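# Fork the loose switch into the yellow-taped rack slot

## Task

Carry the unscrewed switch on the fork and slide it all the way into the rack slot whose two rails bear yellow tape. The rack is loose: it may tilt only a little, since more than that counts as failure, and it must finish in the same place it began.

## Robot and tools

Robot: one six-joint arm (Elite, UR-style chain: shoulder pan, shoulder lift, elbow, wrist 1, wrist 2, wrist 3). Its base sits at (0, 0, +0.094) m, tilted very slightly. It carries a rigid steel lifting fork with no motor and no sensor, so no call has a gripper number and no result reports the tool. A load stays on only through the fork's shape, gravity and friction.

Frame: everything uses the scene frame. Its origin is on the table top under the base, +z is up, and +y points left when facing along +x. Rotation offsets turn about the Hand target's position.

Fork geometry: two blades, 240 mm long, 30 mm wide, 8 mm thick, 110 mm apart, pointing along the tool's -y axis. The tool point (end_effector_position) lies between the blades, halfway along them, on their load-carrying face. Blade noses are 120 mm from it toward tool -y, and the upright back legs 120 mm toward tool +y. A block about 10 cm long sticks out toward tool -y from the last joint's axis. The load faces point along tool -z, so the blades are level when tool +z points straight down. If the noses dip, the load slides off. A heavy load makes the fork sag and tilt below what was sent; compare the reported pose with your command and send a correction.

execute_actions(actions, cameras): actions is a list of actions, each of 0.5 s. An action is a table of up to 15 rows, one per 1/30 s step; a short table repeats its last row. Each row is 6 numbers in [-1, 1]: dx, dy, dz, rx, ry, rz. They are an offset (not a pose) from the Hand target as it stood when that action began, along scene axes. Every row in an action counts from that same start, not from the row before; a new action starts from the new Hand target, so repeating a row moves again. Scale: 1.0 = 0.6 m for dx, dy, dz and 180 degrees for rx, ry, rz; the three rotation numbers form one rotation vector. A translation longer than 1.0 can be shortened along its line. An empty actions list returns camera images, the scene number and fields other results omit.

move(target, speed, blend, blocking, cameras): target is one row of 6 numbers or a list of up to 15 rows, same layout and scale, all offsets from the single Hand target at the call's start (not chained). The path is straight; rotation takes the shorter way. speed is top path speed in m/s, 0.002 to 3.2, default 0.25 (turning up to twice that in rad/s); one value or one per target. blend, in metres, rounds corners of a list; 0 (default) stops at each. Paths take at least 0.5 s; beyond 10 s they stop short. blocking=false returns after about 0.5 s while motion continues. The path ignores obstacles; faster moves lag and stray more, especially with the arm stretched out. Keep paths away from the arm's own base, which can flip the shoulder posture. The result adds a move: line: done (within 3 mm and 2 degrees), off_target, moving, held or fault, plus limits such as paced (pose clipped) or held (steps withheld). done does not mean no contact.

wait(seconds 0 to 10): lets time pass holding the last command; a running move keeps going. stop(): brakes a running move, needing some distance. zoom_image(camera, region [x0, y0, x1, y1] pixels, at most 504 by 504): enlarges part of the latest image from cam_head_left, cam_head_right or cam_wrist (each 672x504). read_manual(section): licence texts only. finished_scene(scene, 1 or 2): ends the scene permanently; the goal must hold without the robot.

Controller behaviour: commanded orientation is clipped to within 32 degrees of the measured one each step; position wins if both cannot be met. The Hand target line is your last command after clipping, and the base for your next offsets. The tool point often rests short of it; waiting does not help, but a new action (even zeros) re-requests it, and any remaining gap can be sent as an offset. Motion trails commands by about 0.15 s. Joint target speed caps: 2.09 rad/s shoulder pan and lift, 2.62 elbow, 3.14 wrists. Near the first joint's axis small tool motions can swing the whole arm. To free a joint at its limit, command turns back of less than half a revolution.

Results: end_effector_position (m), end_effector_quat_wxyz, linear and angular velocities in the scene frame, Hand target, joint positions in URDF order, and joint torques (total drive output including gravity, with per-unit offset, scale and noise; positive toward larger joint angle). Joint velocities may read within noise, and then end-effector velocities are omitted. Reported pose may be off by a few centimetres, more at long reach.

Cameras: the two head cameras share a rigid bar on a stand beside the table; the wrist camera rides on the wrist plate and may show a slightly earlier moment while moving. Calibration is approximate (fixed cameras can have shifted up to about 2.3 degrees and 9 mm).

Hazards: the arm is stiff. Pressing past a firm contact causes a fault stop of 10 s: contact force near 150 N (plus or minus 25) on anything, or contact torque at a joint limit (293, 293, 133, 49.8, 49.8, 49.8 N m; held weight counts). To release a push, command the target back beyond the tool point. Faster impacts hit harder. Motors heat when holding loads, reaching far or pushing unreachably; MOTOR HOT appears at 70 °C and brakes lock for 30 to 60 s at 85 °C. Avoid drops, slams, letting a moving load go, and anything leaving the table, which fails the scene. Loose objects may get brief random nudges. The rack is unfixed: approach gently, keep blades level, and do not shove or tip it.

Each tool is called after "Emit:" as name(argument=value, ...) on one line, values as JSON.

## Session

Emit:
execute_actions(actions=[])

Emit:
zoom_image(camera="cam_head_left", region=[260, 60, 480, 280])

Emit:
zoom_image(camera="cam_head_right", region=[260, 60, 480, 280])

Scene clock: 0.00 s.
end_effector_position=(+0.3721, -0.1179, +0.2683) end_effector_quat_wxyz=(-0.171, +0.978, -0.115, +0.012)
Joint positions: [1.982 -1.736 2.436 -1.964 -1.402 0.575]
Joint velocities: within noise
Joint torques (N m): no reading
Hand target: +0.3721, -0.1179, +0.2683; -0.171, +0.978, -0.115, +0.012
camera_calibration:
cam_wrist: T_world_to_cam=[[0.971635, -0.232132, -0.0451733, -0.367249], [-0.231942, -0.972683, 0.00947392, -0.159603], [-0.0461385, 0.00127239, -0.998934, 0.379723], [0, 0, 0, 1]] pos_world=[0.337333, -0.240977, 0.364241]

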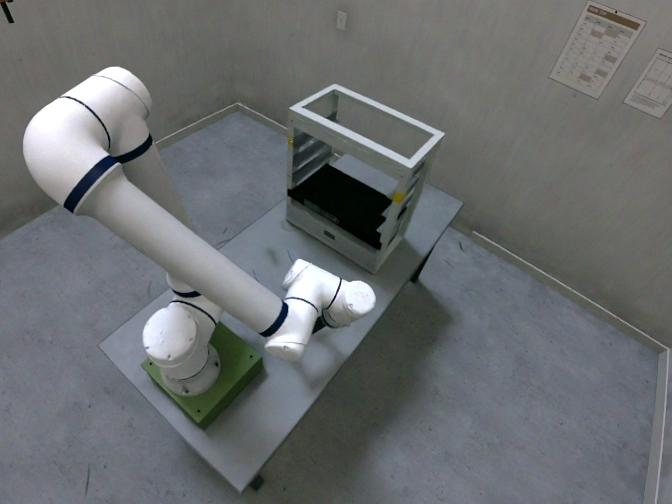

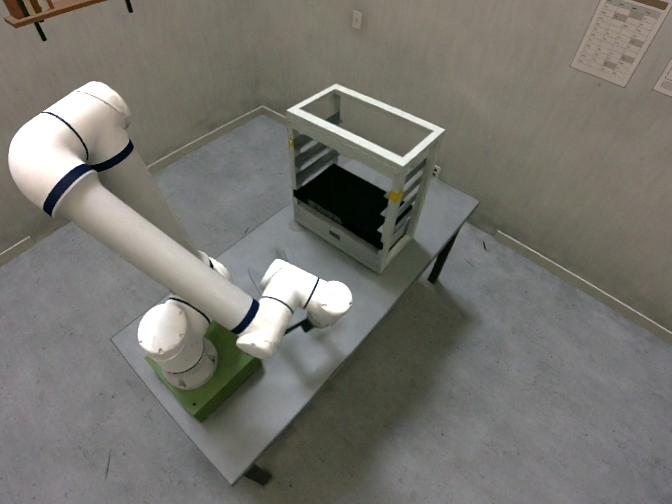

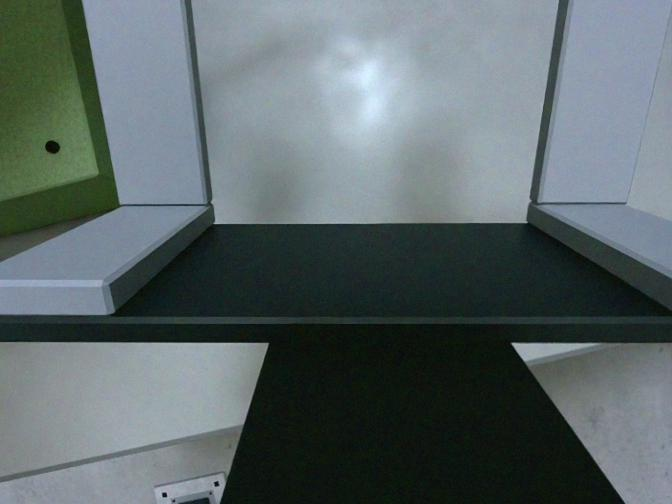

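Scaled by 2.291.

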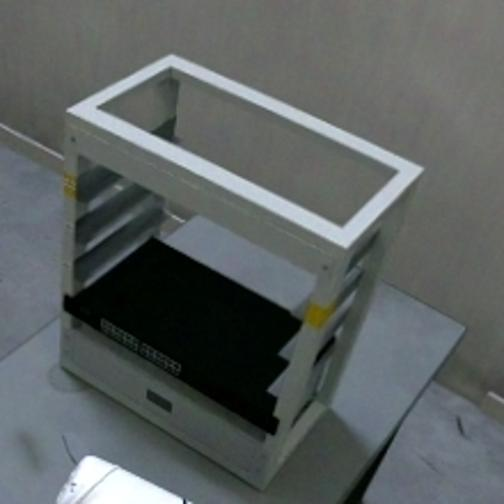

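Scaled by 2.291.

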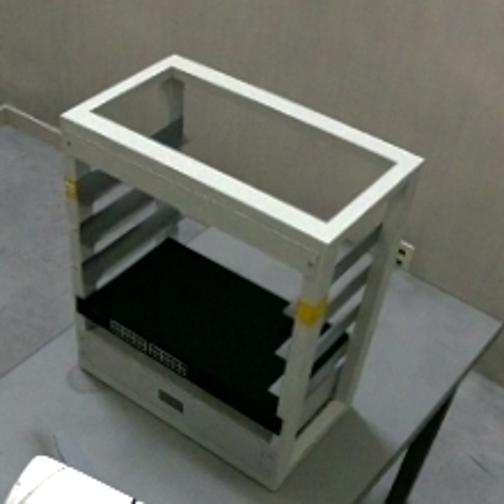

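Emit:
move(target=[0.3132, 0.1965, 0.3195, 0.2557, -0.3307, -0.3715], speed=0.35, cameras=["cam_wrist"])

Scene clock: 28.23 s.
end_effector_position=(+0.4906, -0.0394, +0.3976) end_effector_quat_wxyz=(-0.427, +0.724, -0.401, +0.364)
Joint positions: [1.716 -2.125 2.851 -1.728 -0.465 0.762]
Joint torques (N m): [-20.71 25.59 -76.21 -0.52 3.69 -1.91]
Hand target: +0.4905, -0.0395, +0.3975; -0.427, +0.724, -0.401, +0.364 (not the last commanded pose)
Off the commanded pose: 0.101 m, 33 deg.
move: held (a check stopped the path); limits=held
pose unreachable: on one or more control steps of this call, first in action 0 (counted from 0), an arm could not follow its commanded pose, so it was not sent that pose on those steps. It may still have moved: this result reports where it is.
cause: moving toward the commanded pose would bring two parts of the arm too close to each other (joints 2 (shoulder lift) and 3 (elbow) lie between them).
camera_calibration:
cam_wrist: T_world_to_cam=[[0.432049, -0.887122, 0.162322, -0.301923], [-0.555271, -0.403495, -0.727232, 0.416991], [0.710639, 0.224067, -0.666923, 0.0197005], [0, 0, 0, 1]] pos_world=[0.347988, -0.104003, 0.365396]
Images, in order (width x height): cam_wrist 672x504.

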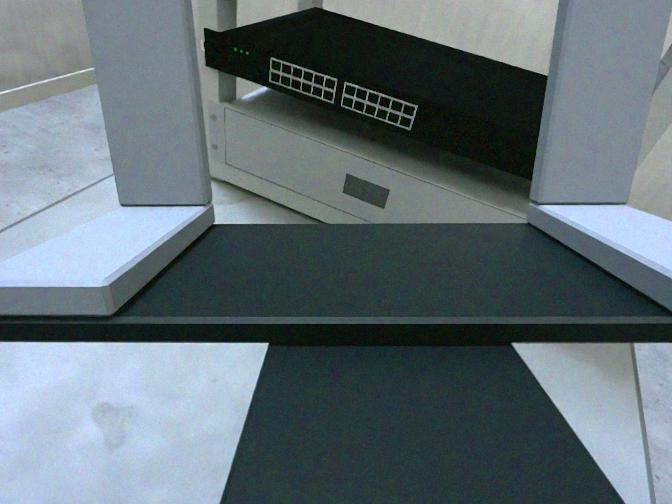

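Emit:
move(target=[[0.2, -0.1, 0.1, 0, 0, 0], [0.2325, -0.3, 0.17, 0.0839, -0.1079, -0.1246]], blend=[0.05, 0], speed=0.35, cameras=["cam_wrist"])

Scene clock: 39.60 s.
end_effector_position=(+0.6300, -0.2195, +0.4996) end_effector_quat_wxyz=(+0.500, -0.500, +0.500, -0.500)
Joint positions: [2.153 -0.978 2.521 -4.66 -0.536 3.129]
Joint torques (N m): [10.87 -53.75 -20.62 -5.64 -1.81 3.69]
Hand target: +0.6300, -0.2195, +0.4995; +0.500, -0.500, +0.500, -0.500
Off the commanded pose: 0.000 m, 0 deg.
move: done
camera_calibration:
cam_wrist: T_world_to_cam=[[0.0264311, -0.999559, -0.0135104, -0.219709], [-0.345598, 0.00354483, -0.938376, 0.558637], [0.93801, 0.0294714, -0.345352, -0.317648], [0, 0, 0, 1]] pos_world=[0.496828, -0.212231, 0.411543]
Images, in order (width x height): cam_wrist 672x504.

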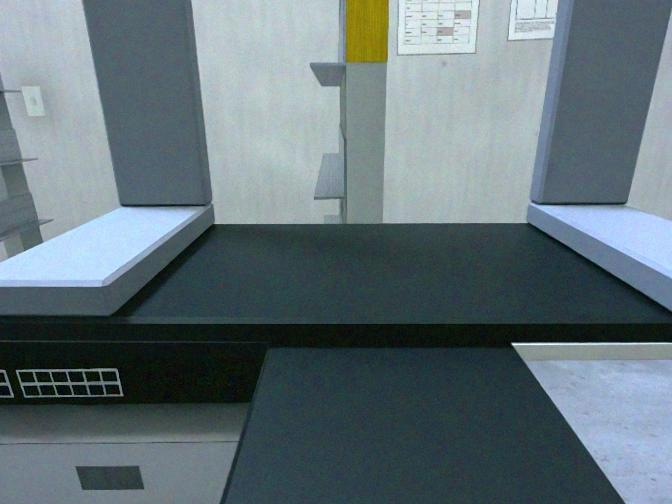

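Emit:
zoom_image(camera="cam_wrist", region=[300, 0, 420, 115])

Emit:
zoom_image(camera="cam_wrist", region=[300, 115, 420, 230])

Emit:
zoom_image(camera="cam_wrist", region=[0, 340, 260, 504])

Emit:
zoom_image(camera="cam_wrist", region=[0, 70, 120, 250])

Scaled by 4.200.

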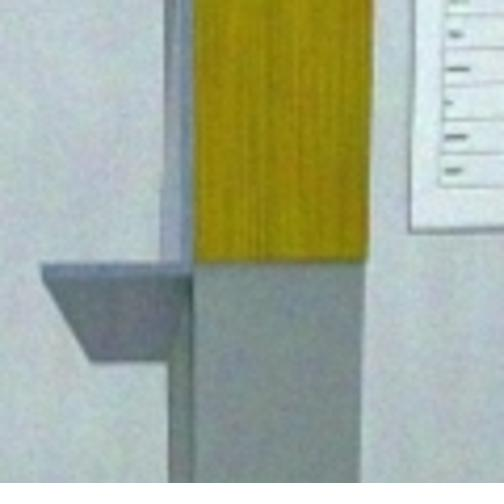

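Scaled by 4.200.

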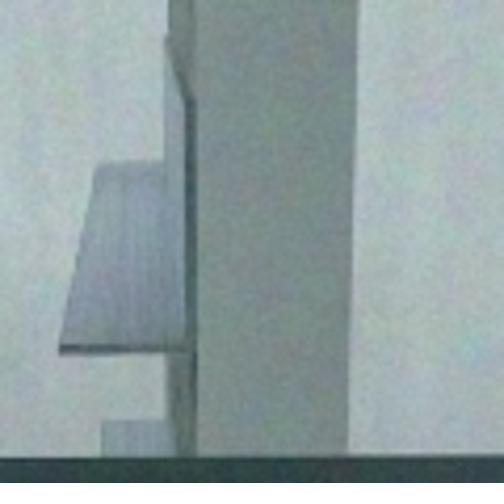

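Scaled by 1.938.

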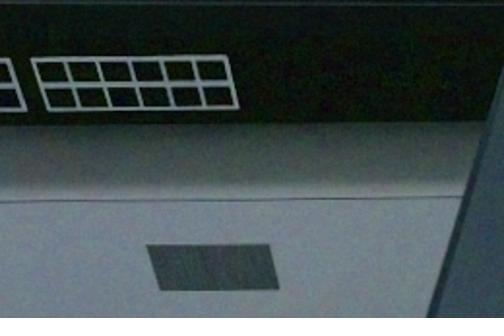

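Scaled by 2.800.

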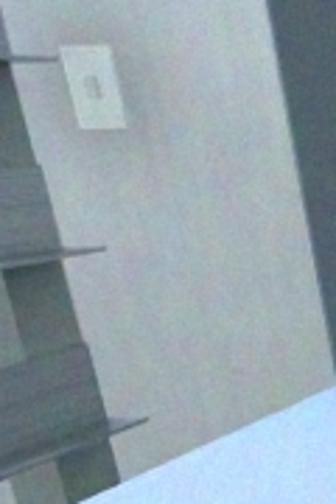

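Emit:
move(target=[0, 0.7833, 0, 0, 0, 0], cameras=["cam_wrist"], speed=0.35)

Emit:
zoom_image(camera="cam_wrist", region=[280, 0, 400, 115])

Emit:
zoom_image(camera="cam_wrist", region=[280, 115, 400, 230])

Scene clock: 76.30 s.
end_effector_position=(+0.6300, +0.2505, +0.4995) end_effector_quat_wxyz=(+0.500, -0.500, +0.500, -0.500)
Joint positions: [3.386 -0.984 2.488 -4.633 -1.769 3.151]
Joint torques (N m): [8.5 -57.77 -28.45 -4.94 -2.16 3.6]
Hand target: +0.6300, +0.2505, +0.4995; +0.500, -0.500, +0.500, -0.500
Off the commanded pose: 0.000 m, 0 deg.
move: done
camera_calibration:
cam_wrist: T_world_to_cam=[[0.0264337, -0.999559, -0.0135043, 0.24998], [-0.345389, 0.00354476, -0.938453, 0.556899], [0.938087, 0.029471, -0.345144, -0.331621], [0, 0, 0, 1]] pos_world=[0.496828, 0.257669, 0.411542]
Images, in order (width x height): cam_wrist 672x504.

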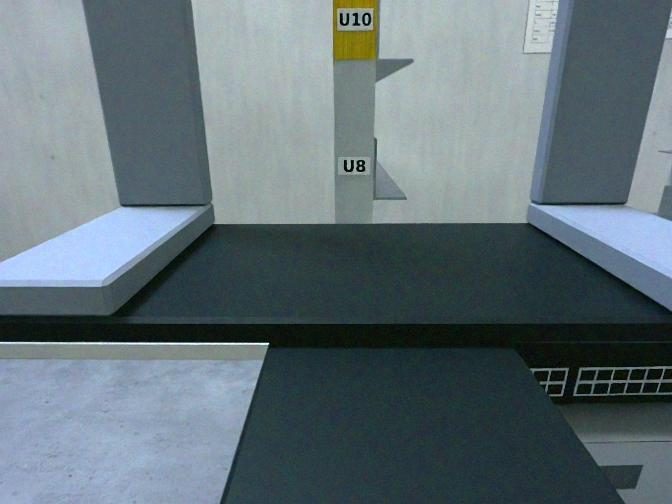

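Scaled by 4.200.

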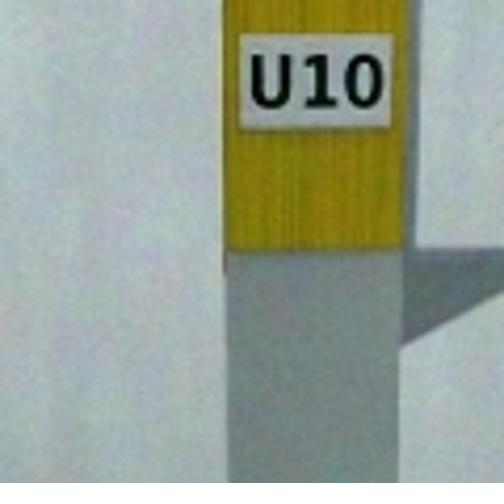

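Scaled by 4.200.

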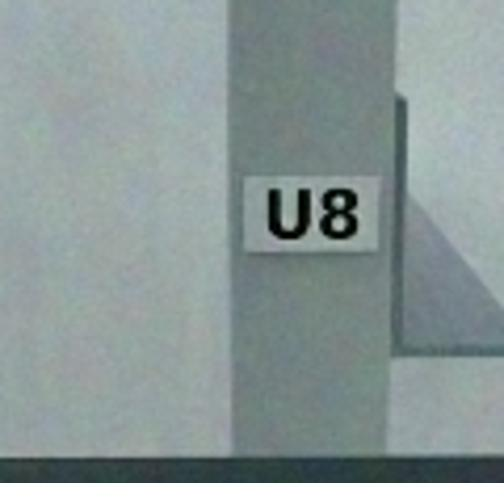

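Emit:
move(target=[[-0.0833, -0.3675, -0.2992, -0.0043, 0.4944, 0.0044], [-0.0727, -0.4073, -0.5742, -0.0043, 0.4944, 0.0044]], blend=[0.04, 0], speed=0.35, cameras=["all"])

Emit:
zoom_image(camera="cam_head_left", region=[260, 120, 420, 280])

Emit:
zoom_image(camera="cam_head_right", region=[260, 120, 420, 280])

Scene clock: 116.63 s.
end_effector_position=(+0.5864, +0.0061, +0.1551) end_effector_quat_wxyz=(-0.007, +0.713, -0.701, +0.007)
Joint positions: [2.772 -1.672 2.599 -2.5 -1.562 2.709]
Joint torques (N m): [-16.21 -16.87 -46.7 -10.76 2.18 -2.41]
Hand target: +0.5864, +0.0061, +0.1550; -0.007, +0.713, -0.701, +0.007
Off the commanded pose: 0.000 m, 0 deg.
move: done
camera_calibration:
cam_wrist: T_world_to_cam=[[0.00437799, -0.999636, -0.0266185, 0.0172474], [-0.944265, -0.0128944, 0.328933, 0.37414], [-0.329156, 0.0236948, -0.943978, 0.433696], [0, 0, 0, 1]] pos_world=[0.495966, 0.0117891, 0.286792]

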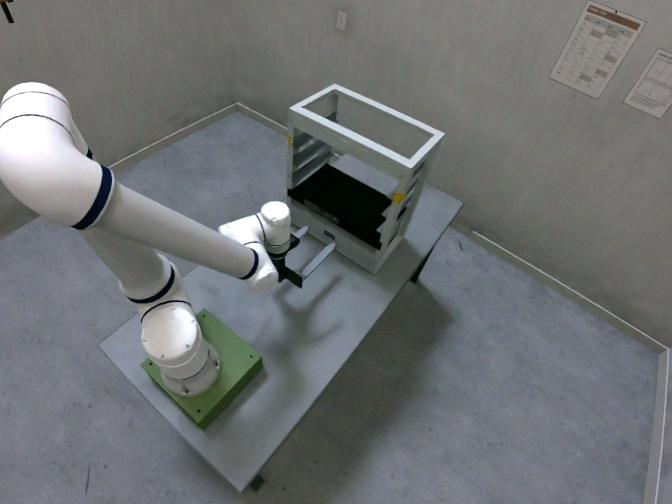

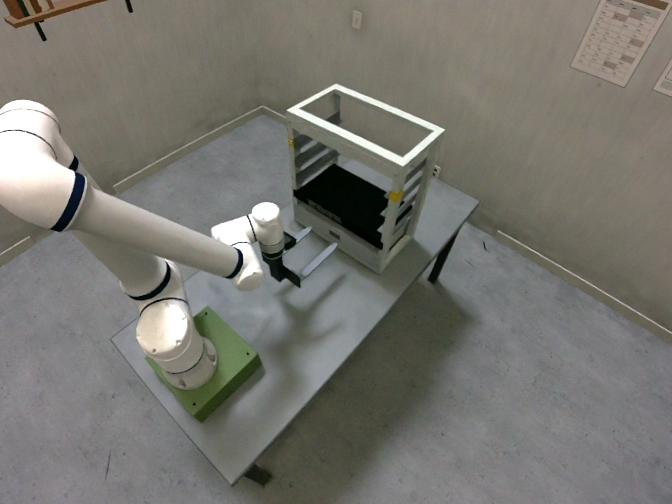

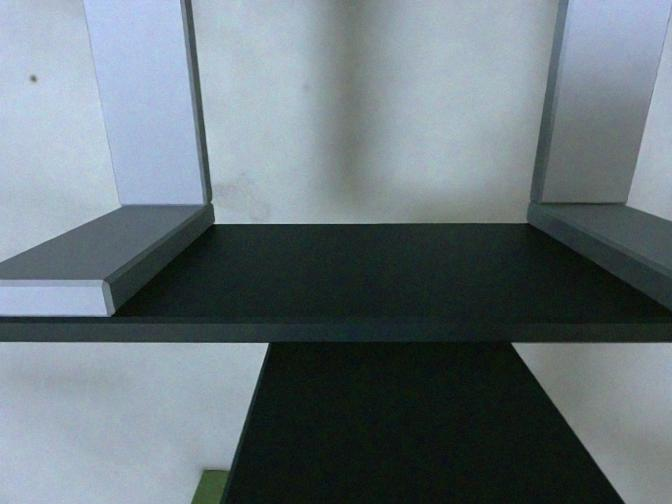

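Scaled by 3.150.

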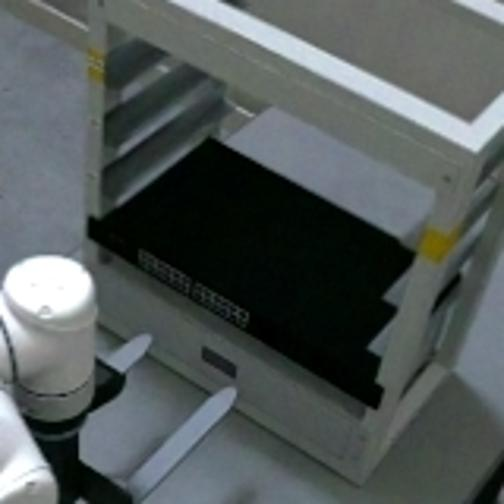

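Scaled by 3.150.

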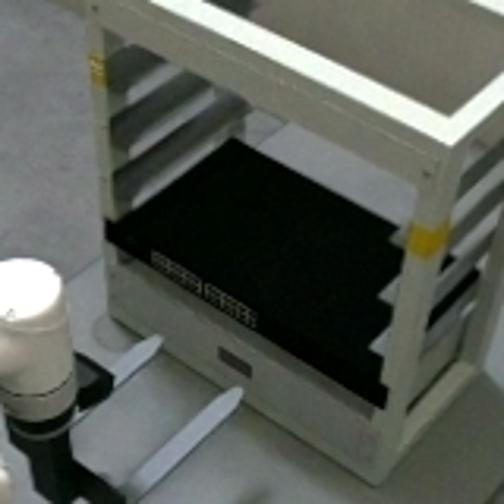

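Emit:
move(target=[0.12, 0.0021, 0, 0, 0, 0], speed=0.2, cameras=["cam_head_left", "cam_head_right"])

Emit:
zoom_image(camera="cam_head_left", region=[270, 170, 400, 290])

Emit:
zoom_image(camera="cam_head_right", region=[270, 170, 400, 290])

Scene clock: 123.60 s.
end_effector_position=(+0.6582, +0.0074, +0.1550) end_effector_quat_wxyz=(-0.007, +0.713, -0.701, +0.007)
Joint positions: [2.836 -1.537 2.475 -2.512 -1.562 2.773]
Joint torques (N m): [9.57 -31.8 -71.27 -10.31 -1.37 3.45]
Hand target: +0.6584, +0.0074, +0.1550; -0.007, +0.713, -0.701, +0.007
Off the commanded pose: 0.000 m, 0 deg.
move: done
Images, in order (width x height): cam_head_left 672x504, cam_head_right 672x504.

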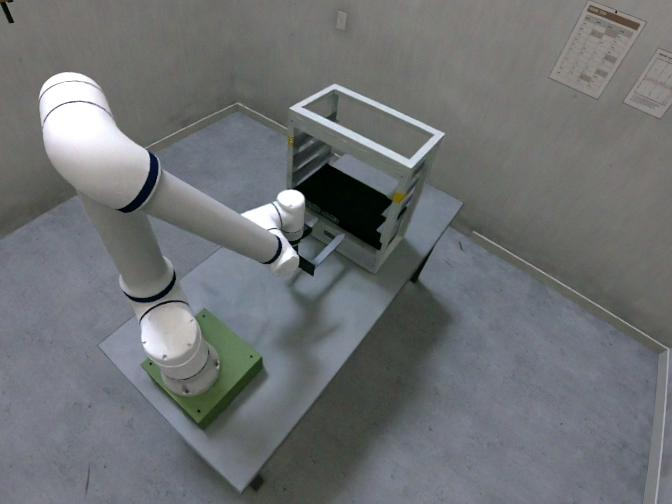

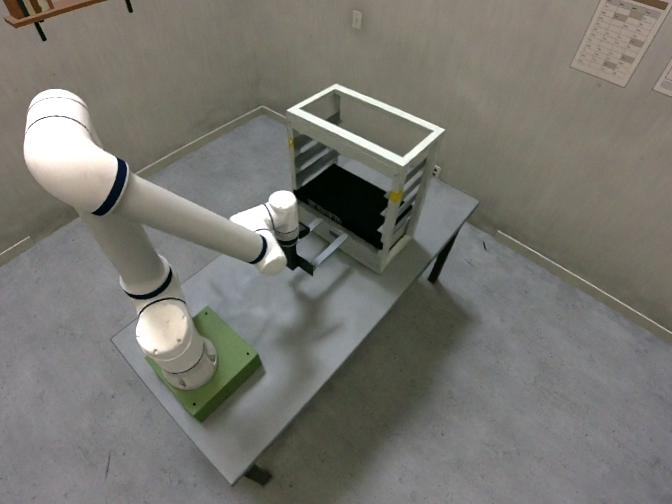

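Scaled by 3.877.

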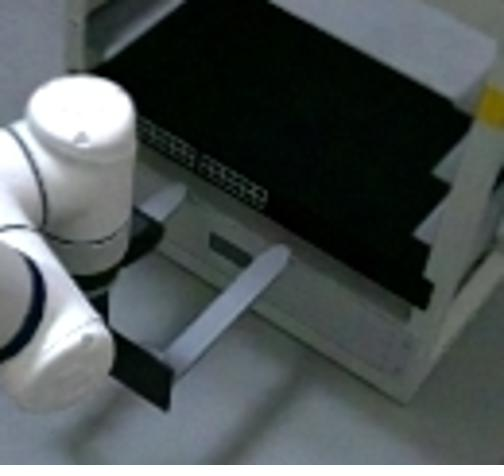

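Scaled by 3.877.

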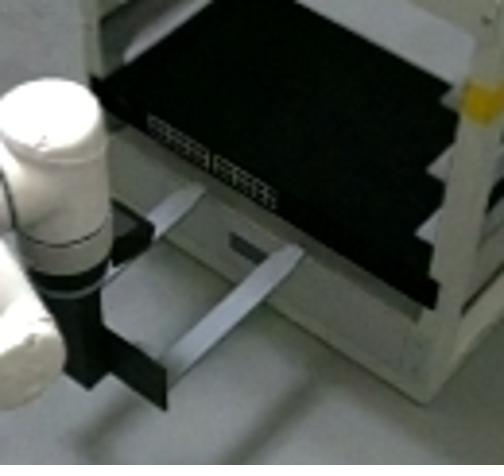

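Emit:
zoom_image(camera="cam_head_right", region=[310, 200, 390, 260])

Emit:
zoom_image(camera="cam_head_left", region=[310, 200, 390, 260])

Scaled by 6.300.

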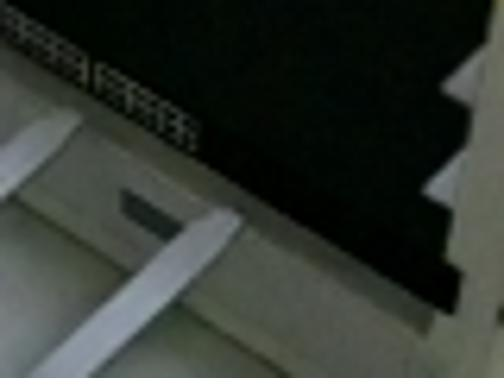

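Scaled by 6.300.

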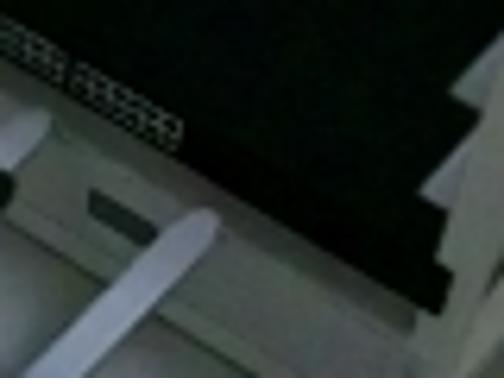

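Emit:
move(target=[0.285, 0.00497, 0.0033, 0, 0, 0], speed=0.13, cameras=["all"])

Emit:
zoom_image(camera="cam_head_right", region=[270, 150, 420, 290])

Emit:
zoom_image(camera="cam_head_left", region=[270, 150, 420, 290])

Scene clock: 139.70 s.
end_effector_position=(+0.8293, +0.0104, +0.1570) end_effector_quat_wxyz=(-0.007, +0.713, -0.701, +0.007)
Joint positions: [2.932 -1.29 2.162 -2.447 -1.563 2.868]
Joint torques (N m): [9.37 -61.7 -75.12 -5.72 -1.66 3.43]
Hand target: +0.8294, +0.0104, +0.1570; -0.007, +0.713, -0.701, +0.007
Off the commanded pose: 0.000 m, 0 deg.
move: done
camera_calibration:
cam_wrist: T_world_to_cam=[[0.00437931, -0.999636, -0.0266189, 0.0204326], [-0.944265, -0.0128957, 0.328933, 0.602837], [-0.329156, 0.0236948, -0.943978, 0.515309], [0, 0, 0, 1]] pos_world=[0.738766, 0.0159891, 0.288692]

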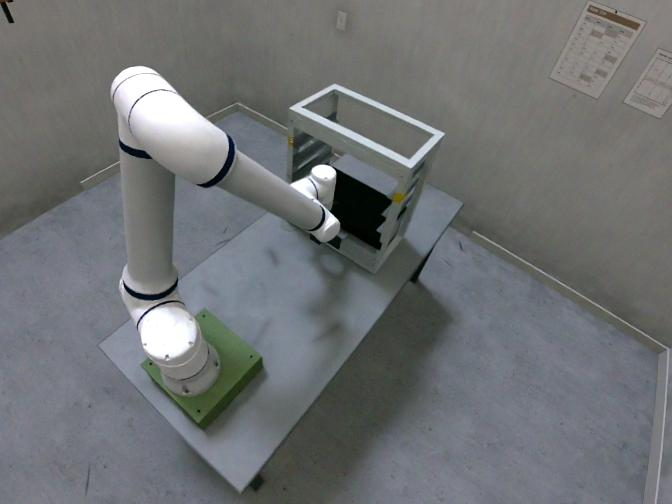

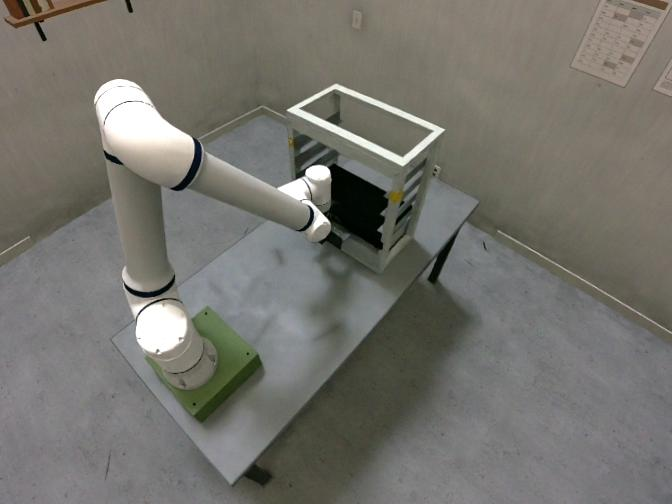

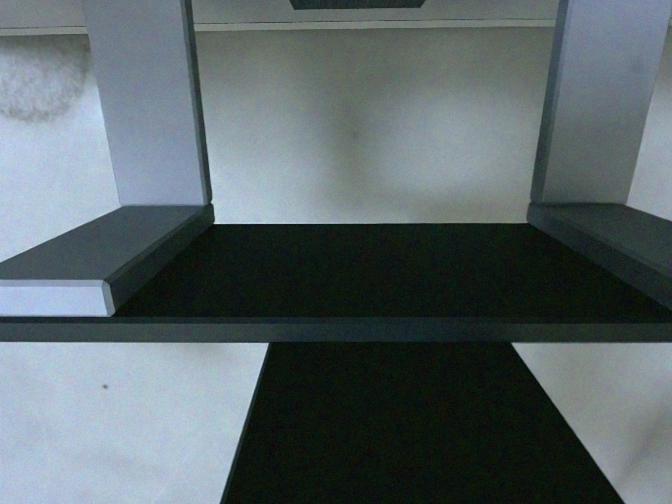

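Scaled by 3.360.

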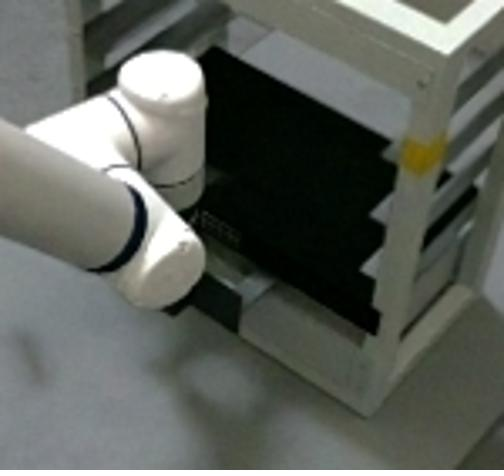

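Scaled by 3.360.

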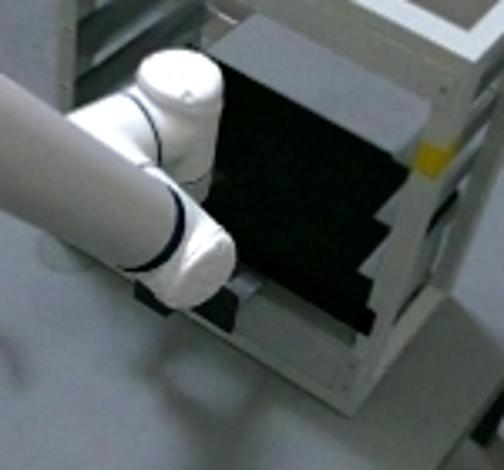

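Emit:
move(target=[0, 0, 0.02, 0, 0, 0], speed=0.04, cameras=[])

Emit:
move(target=[0, 0, 0.0133, 0, 0, 0], speed=0.02, cameras=[])

Emit:
move(target=[0, 0, 0.0133, 0, 0, 0], speed=0.02, cameras=["cam_head_left", "cam_head_right"])

Emit:
zoom_image(camera="cam_head_right", region=[270, 150, 420, 290])

Emit:
zoom_image(camera="cam_head_left", region=[270, 150, 420, 290])

Scene clock: 144.53 s.
end_effector_position=(+0.8294, +0.0104, +0.1688) end_effector_quat_wxyz=(-0.007, +0.713, -0.701, +0.007)
Joint positions: [2.932 -1.307 2.155 -2.422 -1.563 2.868]
Joint torques (N m): [-5.67 -90.96 -77.04 -5.16 -1.01 0.06]
Hand target: +0.8294, +0.0104, +0.1690; -0.007, +0.713, -0.701, +0.007
Off the commanded pose: 0.000 m, 0 deg.
move: done
No camera images: "cameras" was empty.

Scene clock: 145.33 s.
end_effector_position=(+0.8294, +0.0104, +0.1768) end_effector_quat_wxyz=(-0.007, +0.713, -0.701, +0.007)
Joint positions: [2.932 -1.319 2.15 -2.406 -1.563 2.868]
Joint torques (N m): [-15.41 -123.87 -113.46 -19.9 3.93 -1.63]
Hand target: +0.8294, +0.0104, +0.1770; -0.007, +0.713, -0.701, +0.007
Off the commanded pose: 0.000 m, 0 deg.
move: done
No camera images: "cameras" was empty.

Scene clock: 146.13 s.
end_effector_position=(+0.8294, +0.0104, +0.1848) end_effector_quat_wxyz=(-0.007, +0.713, -0.701, +0.007)
Joint positions: [2.932 -1.33 2.145 -2.39 -1.563 2.868]
Joint torques (N m): [-19.08 -123.31 -114.85 -19.43 3.82 -1.77]
Hand target: +0.8294, +0.0104, +0.1850; -0.007, +0.713, -0.701, +0.007
Off the commanded pose: 0.000 m, 0 deg.
move: done
Images, in order (width x height): cam_head_left 672x504, cam_head_right 672x504.

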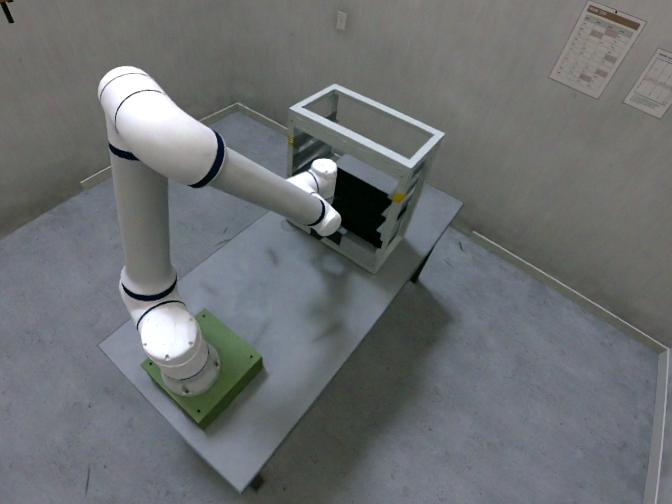

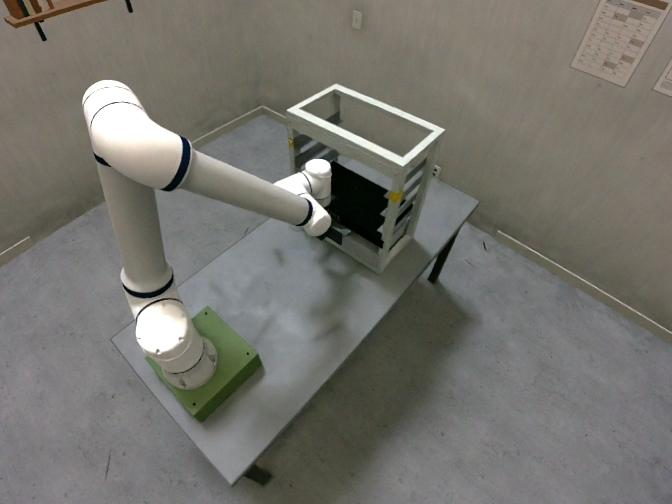

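Scaled by 3.360.

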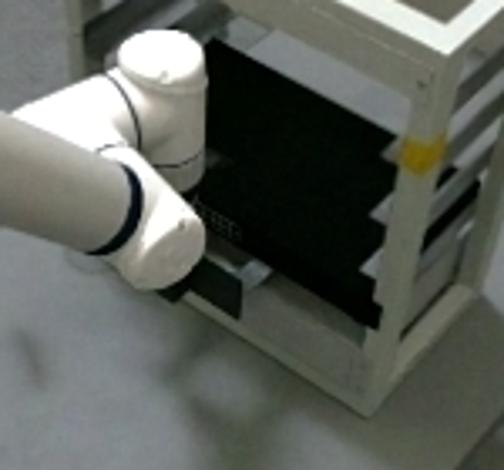

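Scaled by 3.360.

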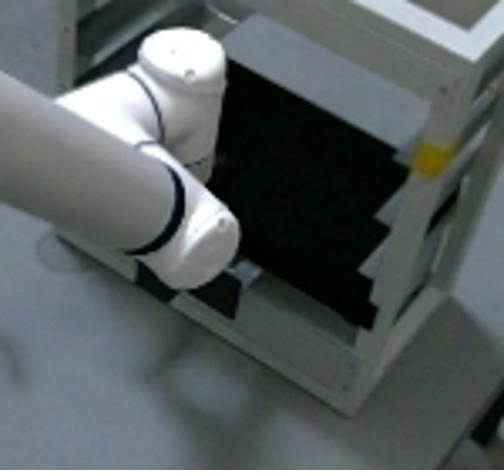

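Emit:
move(target=[[0, 0, 0.005, 0, 0, 0],[-0.1, -0.00175, 0.005, 0, 0, 0]], speed=0.06, cameras=["cam_head_left", "cam_head_right"])

Emit:
zoom_image(camera="cam_head_right", region=[270, 150, 420, 290])

Emit:
zoom_image(camera="cam_head_left", region=[270, 150, 420, 290])

Scene clock: 151.93 s.
end_effector_position=(+0.7696, +0.0093, +0.1880) end_effector_quat_wxyz=(-0.007, +0.713, -0.701, +0.007)
Joint positions: [2.904 -1.42 2.254 -2.407 -1.563 2.841]
Joint torques (N m): [-22.2 -111.66 -89.53 -24.66 4.31 -2.42]
Hand target: +0.7694, +0.0093, +0.1880; -0.007, +0.713, -0.701, +0.007
Off the commanded pose: 0.000 m, 0 deg.
move: done
Images, in order (width x height): cam_head_left 672x504, cam_head_right 672x504.

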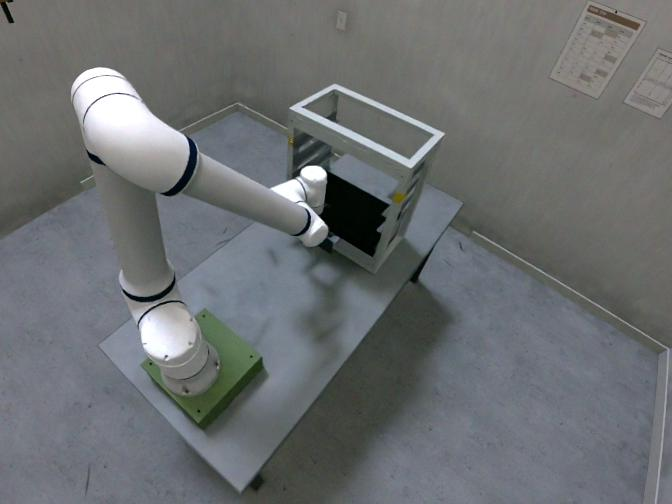

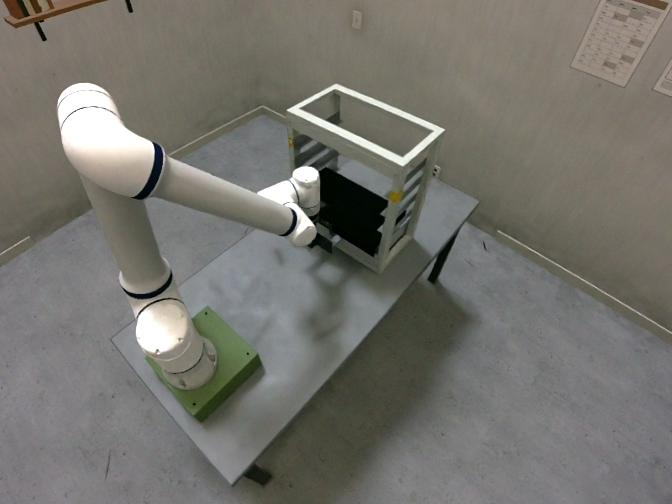

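Scaled by 3.360.

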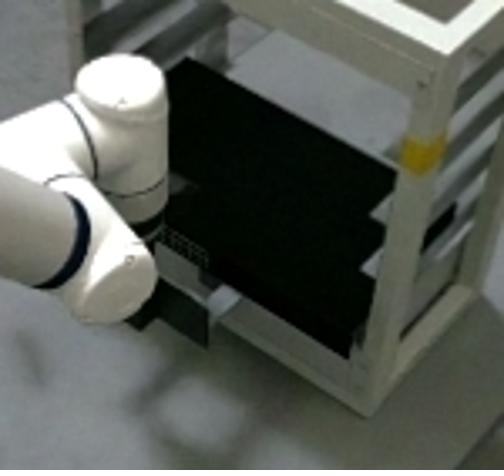

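Scaled by 3.360.

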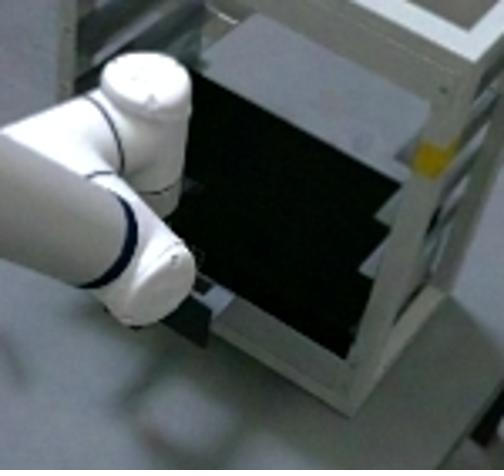

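Emit:
move(target=[-0.4216, -0.00737, 0, 0, 0, 0], speed=0.09, cameras=["cam_head_left", "cam_head_right"])

Emit:
zoom_image(camera="cam_head_right", region=[230, 130, 420, 310])

Emit:
zoom_image(camera="cam_head_left", region=[230, 130, 420, 310])

Scene clock: 158.53 s.
end_effector_position=(+0.5166, +0.0049, +0.1879) end_effector_quat_wxyz=(-0.007, +0.713, -0.701, +0.007)
Joint positions: [2.683 -1.932 2.675 -2.316 -1.562 2.619]
Joint torques (N m): [-22.81 -46.09 -94.71 -18.74 6.37 -2.56]
Hand target: +0.5165, +0.0049, +0.1880; -0.007, +0.713, -0.701, +0.007
Off the commanded pose: 0.000 m, 0 deg.
move: done
Images, in order (width x height): cam_head_left 672x504, cam_head_right 672x504.

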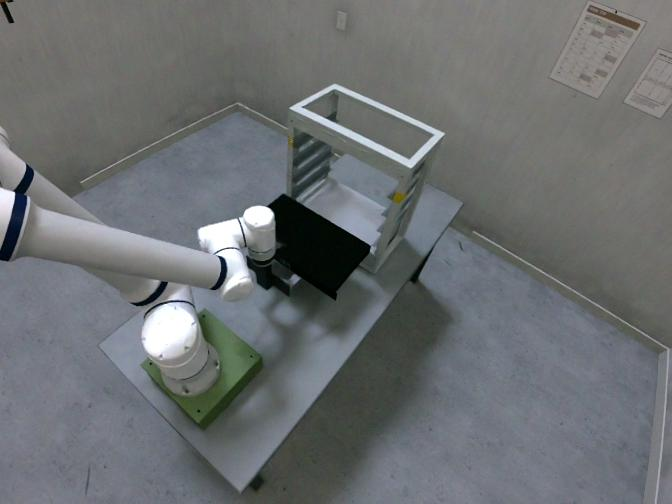

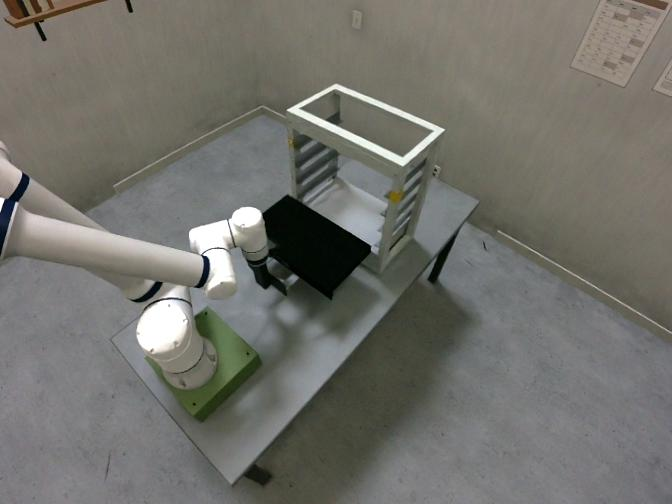

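Scaled by 2.653.

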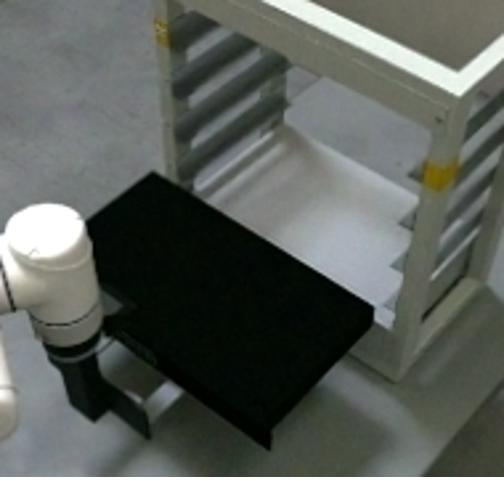

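Scaled by 2.653.

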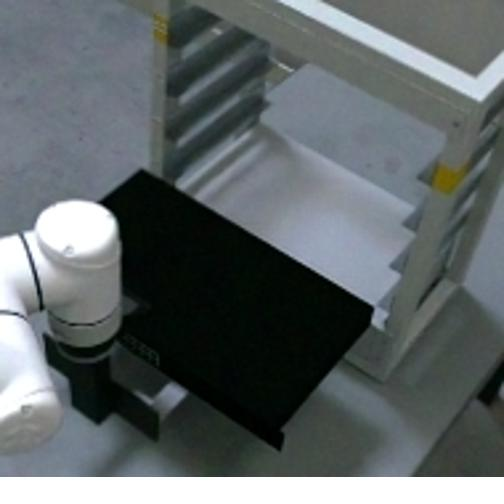

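Emit:
move(target=[0, 0, 0.4445, 0, 0, 0], speed=0.12, cameras=["cam_head_left", "cam_head_right"])

Emit:
zoom_image(camera="cam_head_right", region=[230, 70, 450, 290])

Emit:
zoom_image(camera="cam_head_left", region=[230, 70, 450, 290])

Scene clock: 175.40 s.
end_effector_position=(+0.5165, +0.0049, +0.4544) end_effector_quat_wxyz=(-0.007, +0.713, -0.701, +0.007)
Joint positions: [2.683 -2.201 2.274 -1.645 -1.562 2.619]
Joint torques (N m): [-20.91 -37.37 -146.58 -18.89 3.26 -2.36]
Hand target: +0.5165, +0.0049, +0.4547; -0.007, +0.713, -0.701, +0.007
Off the commanded pose: 0.000 m, 0 deg.
move: done
Images, in order (width x height): cam_head_left 672x504, cam_head_right 672x504.

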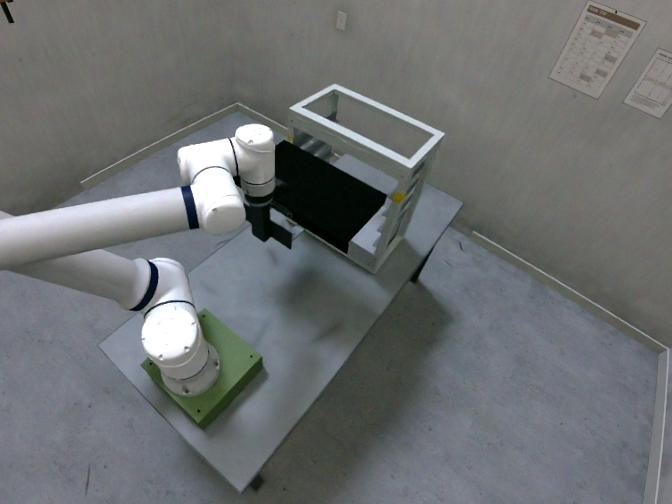

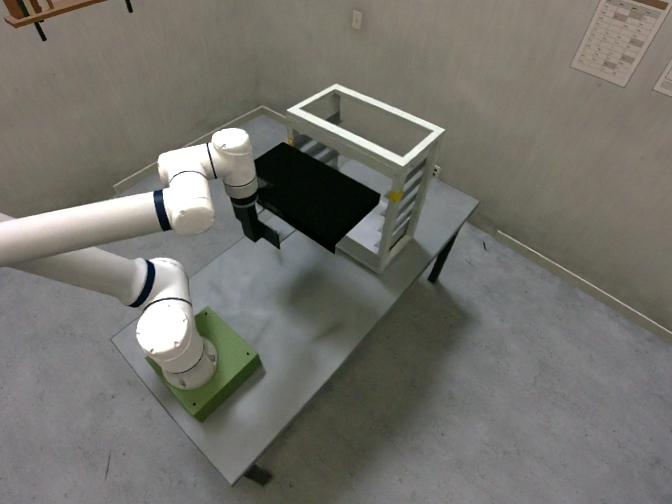

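Scaled by 2.291.

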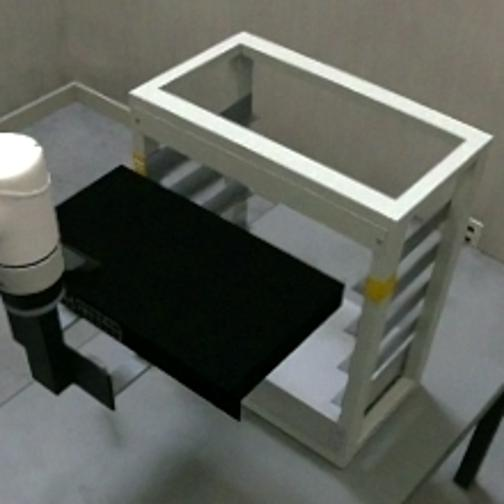

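Scaled by 2.291.

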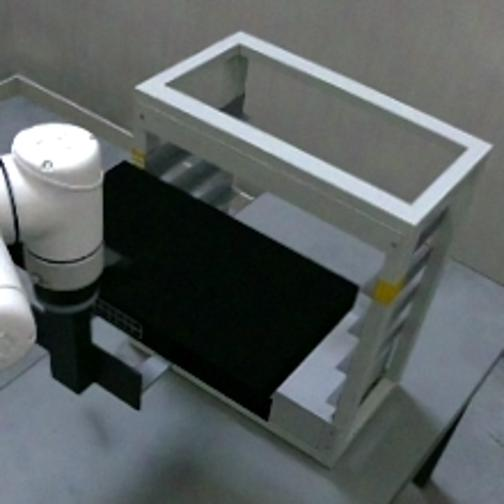

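Emit:
zoom_image(camera="cam_head_right", region=[365, 175, 415, 225])

Emit:
zoom_image(camera="cam_head_left", region=[370, 175, 420, 225])

Emit:
zoom_image(camera="cam_head_right", region=[265, 115, 315, 165])

Emit:
zoom_image(camera="cam_head_left", region=[265, 115, 315, 165])

Scaled by 10.080.

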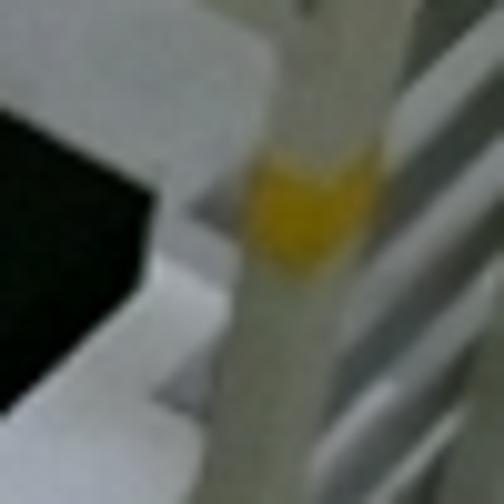

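Scaled by 10.080.

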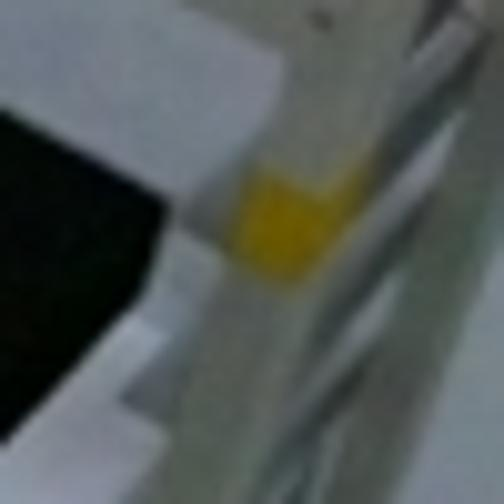

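Scaled by 10.080.

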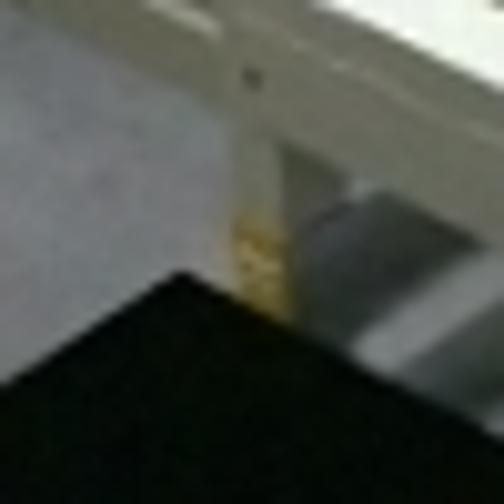

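Scaled by 10.080.

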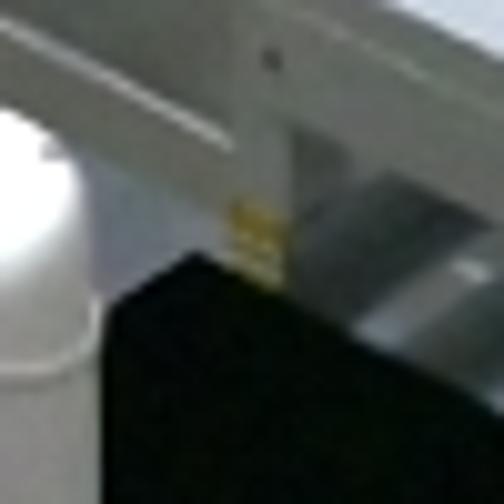

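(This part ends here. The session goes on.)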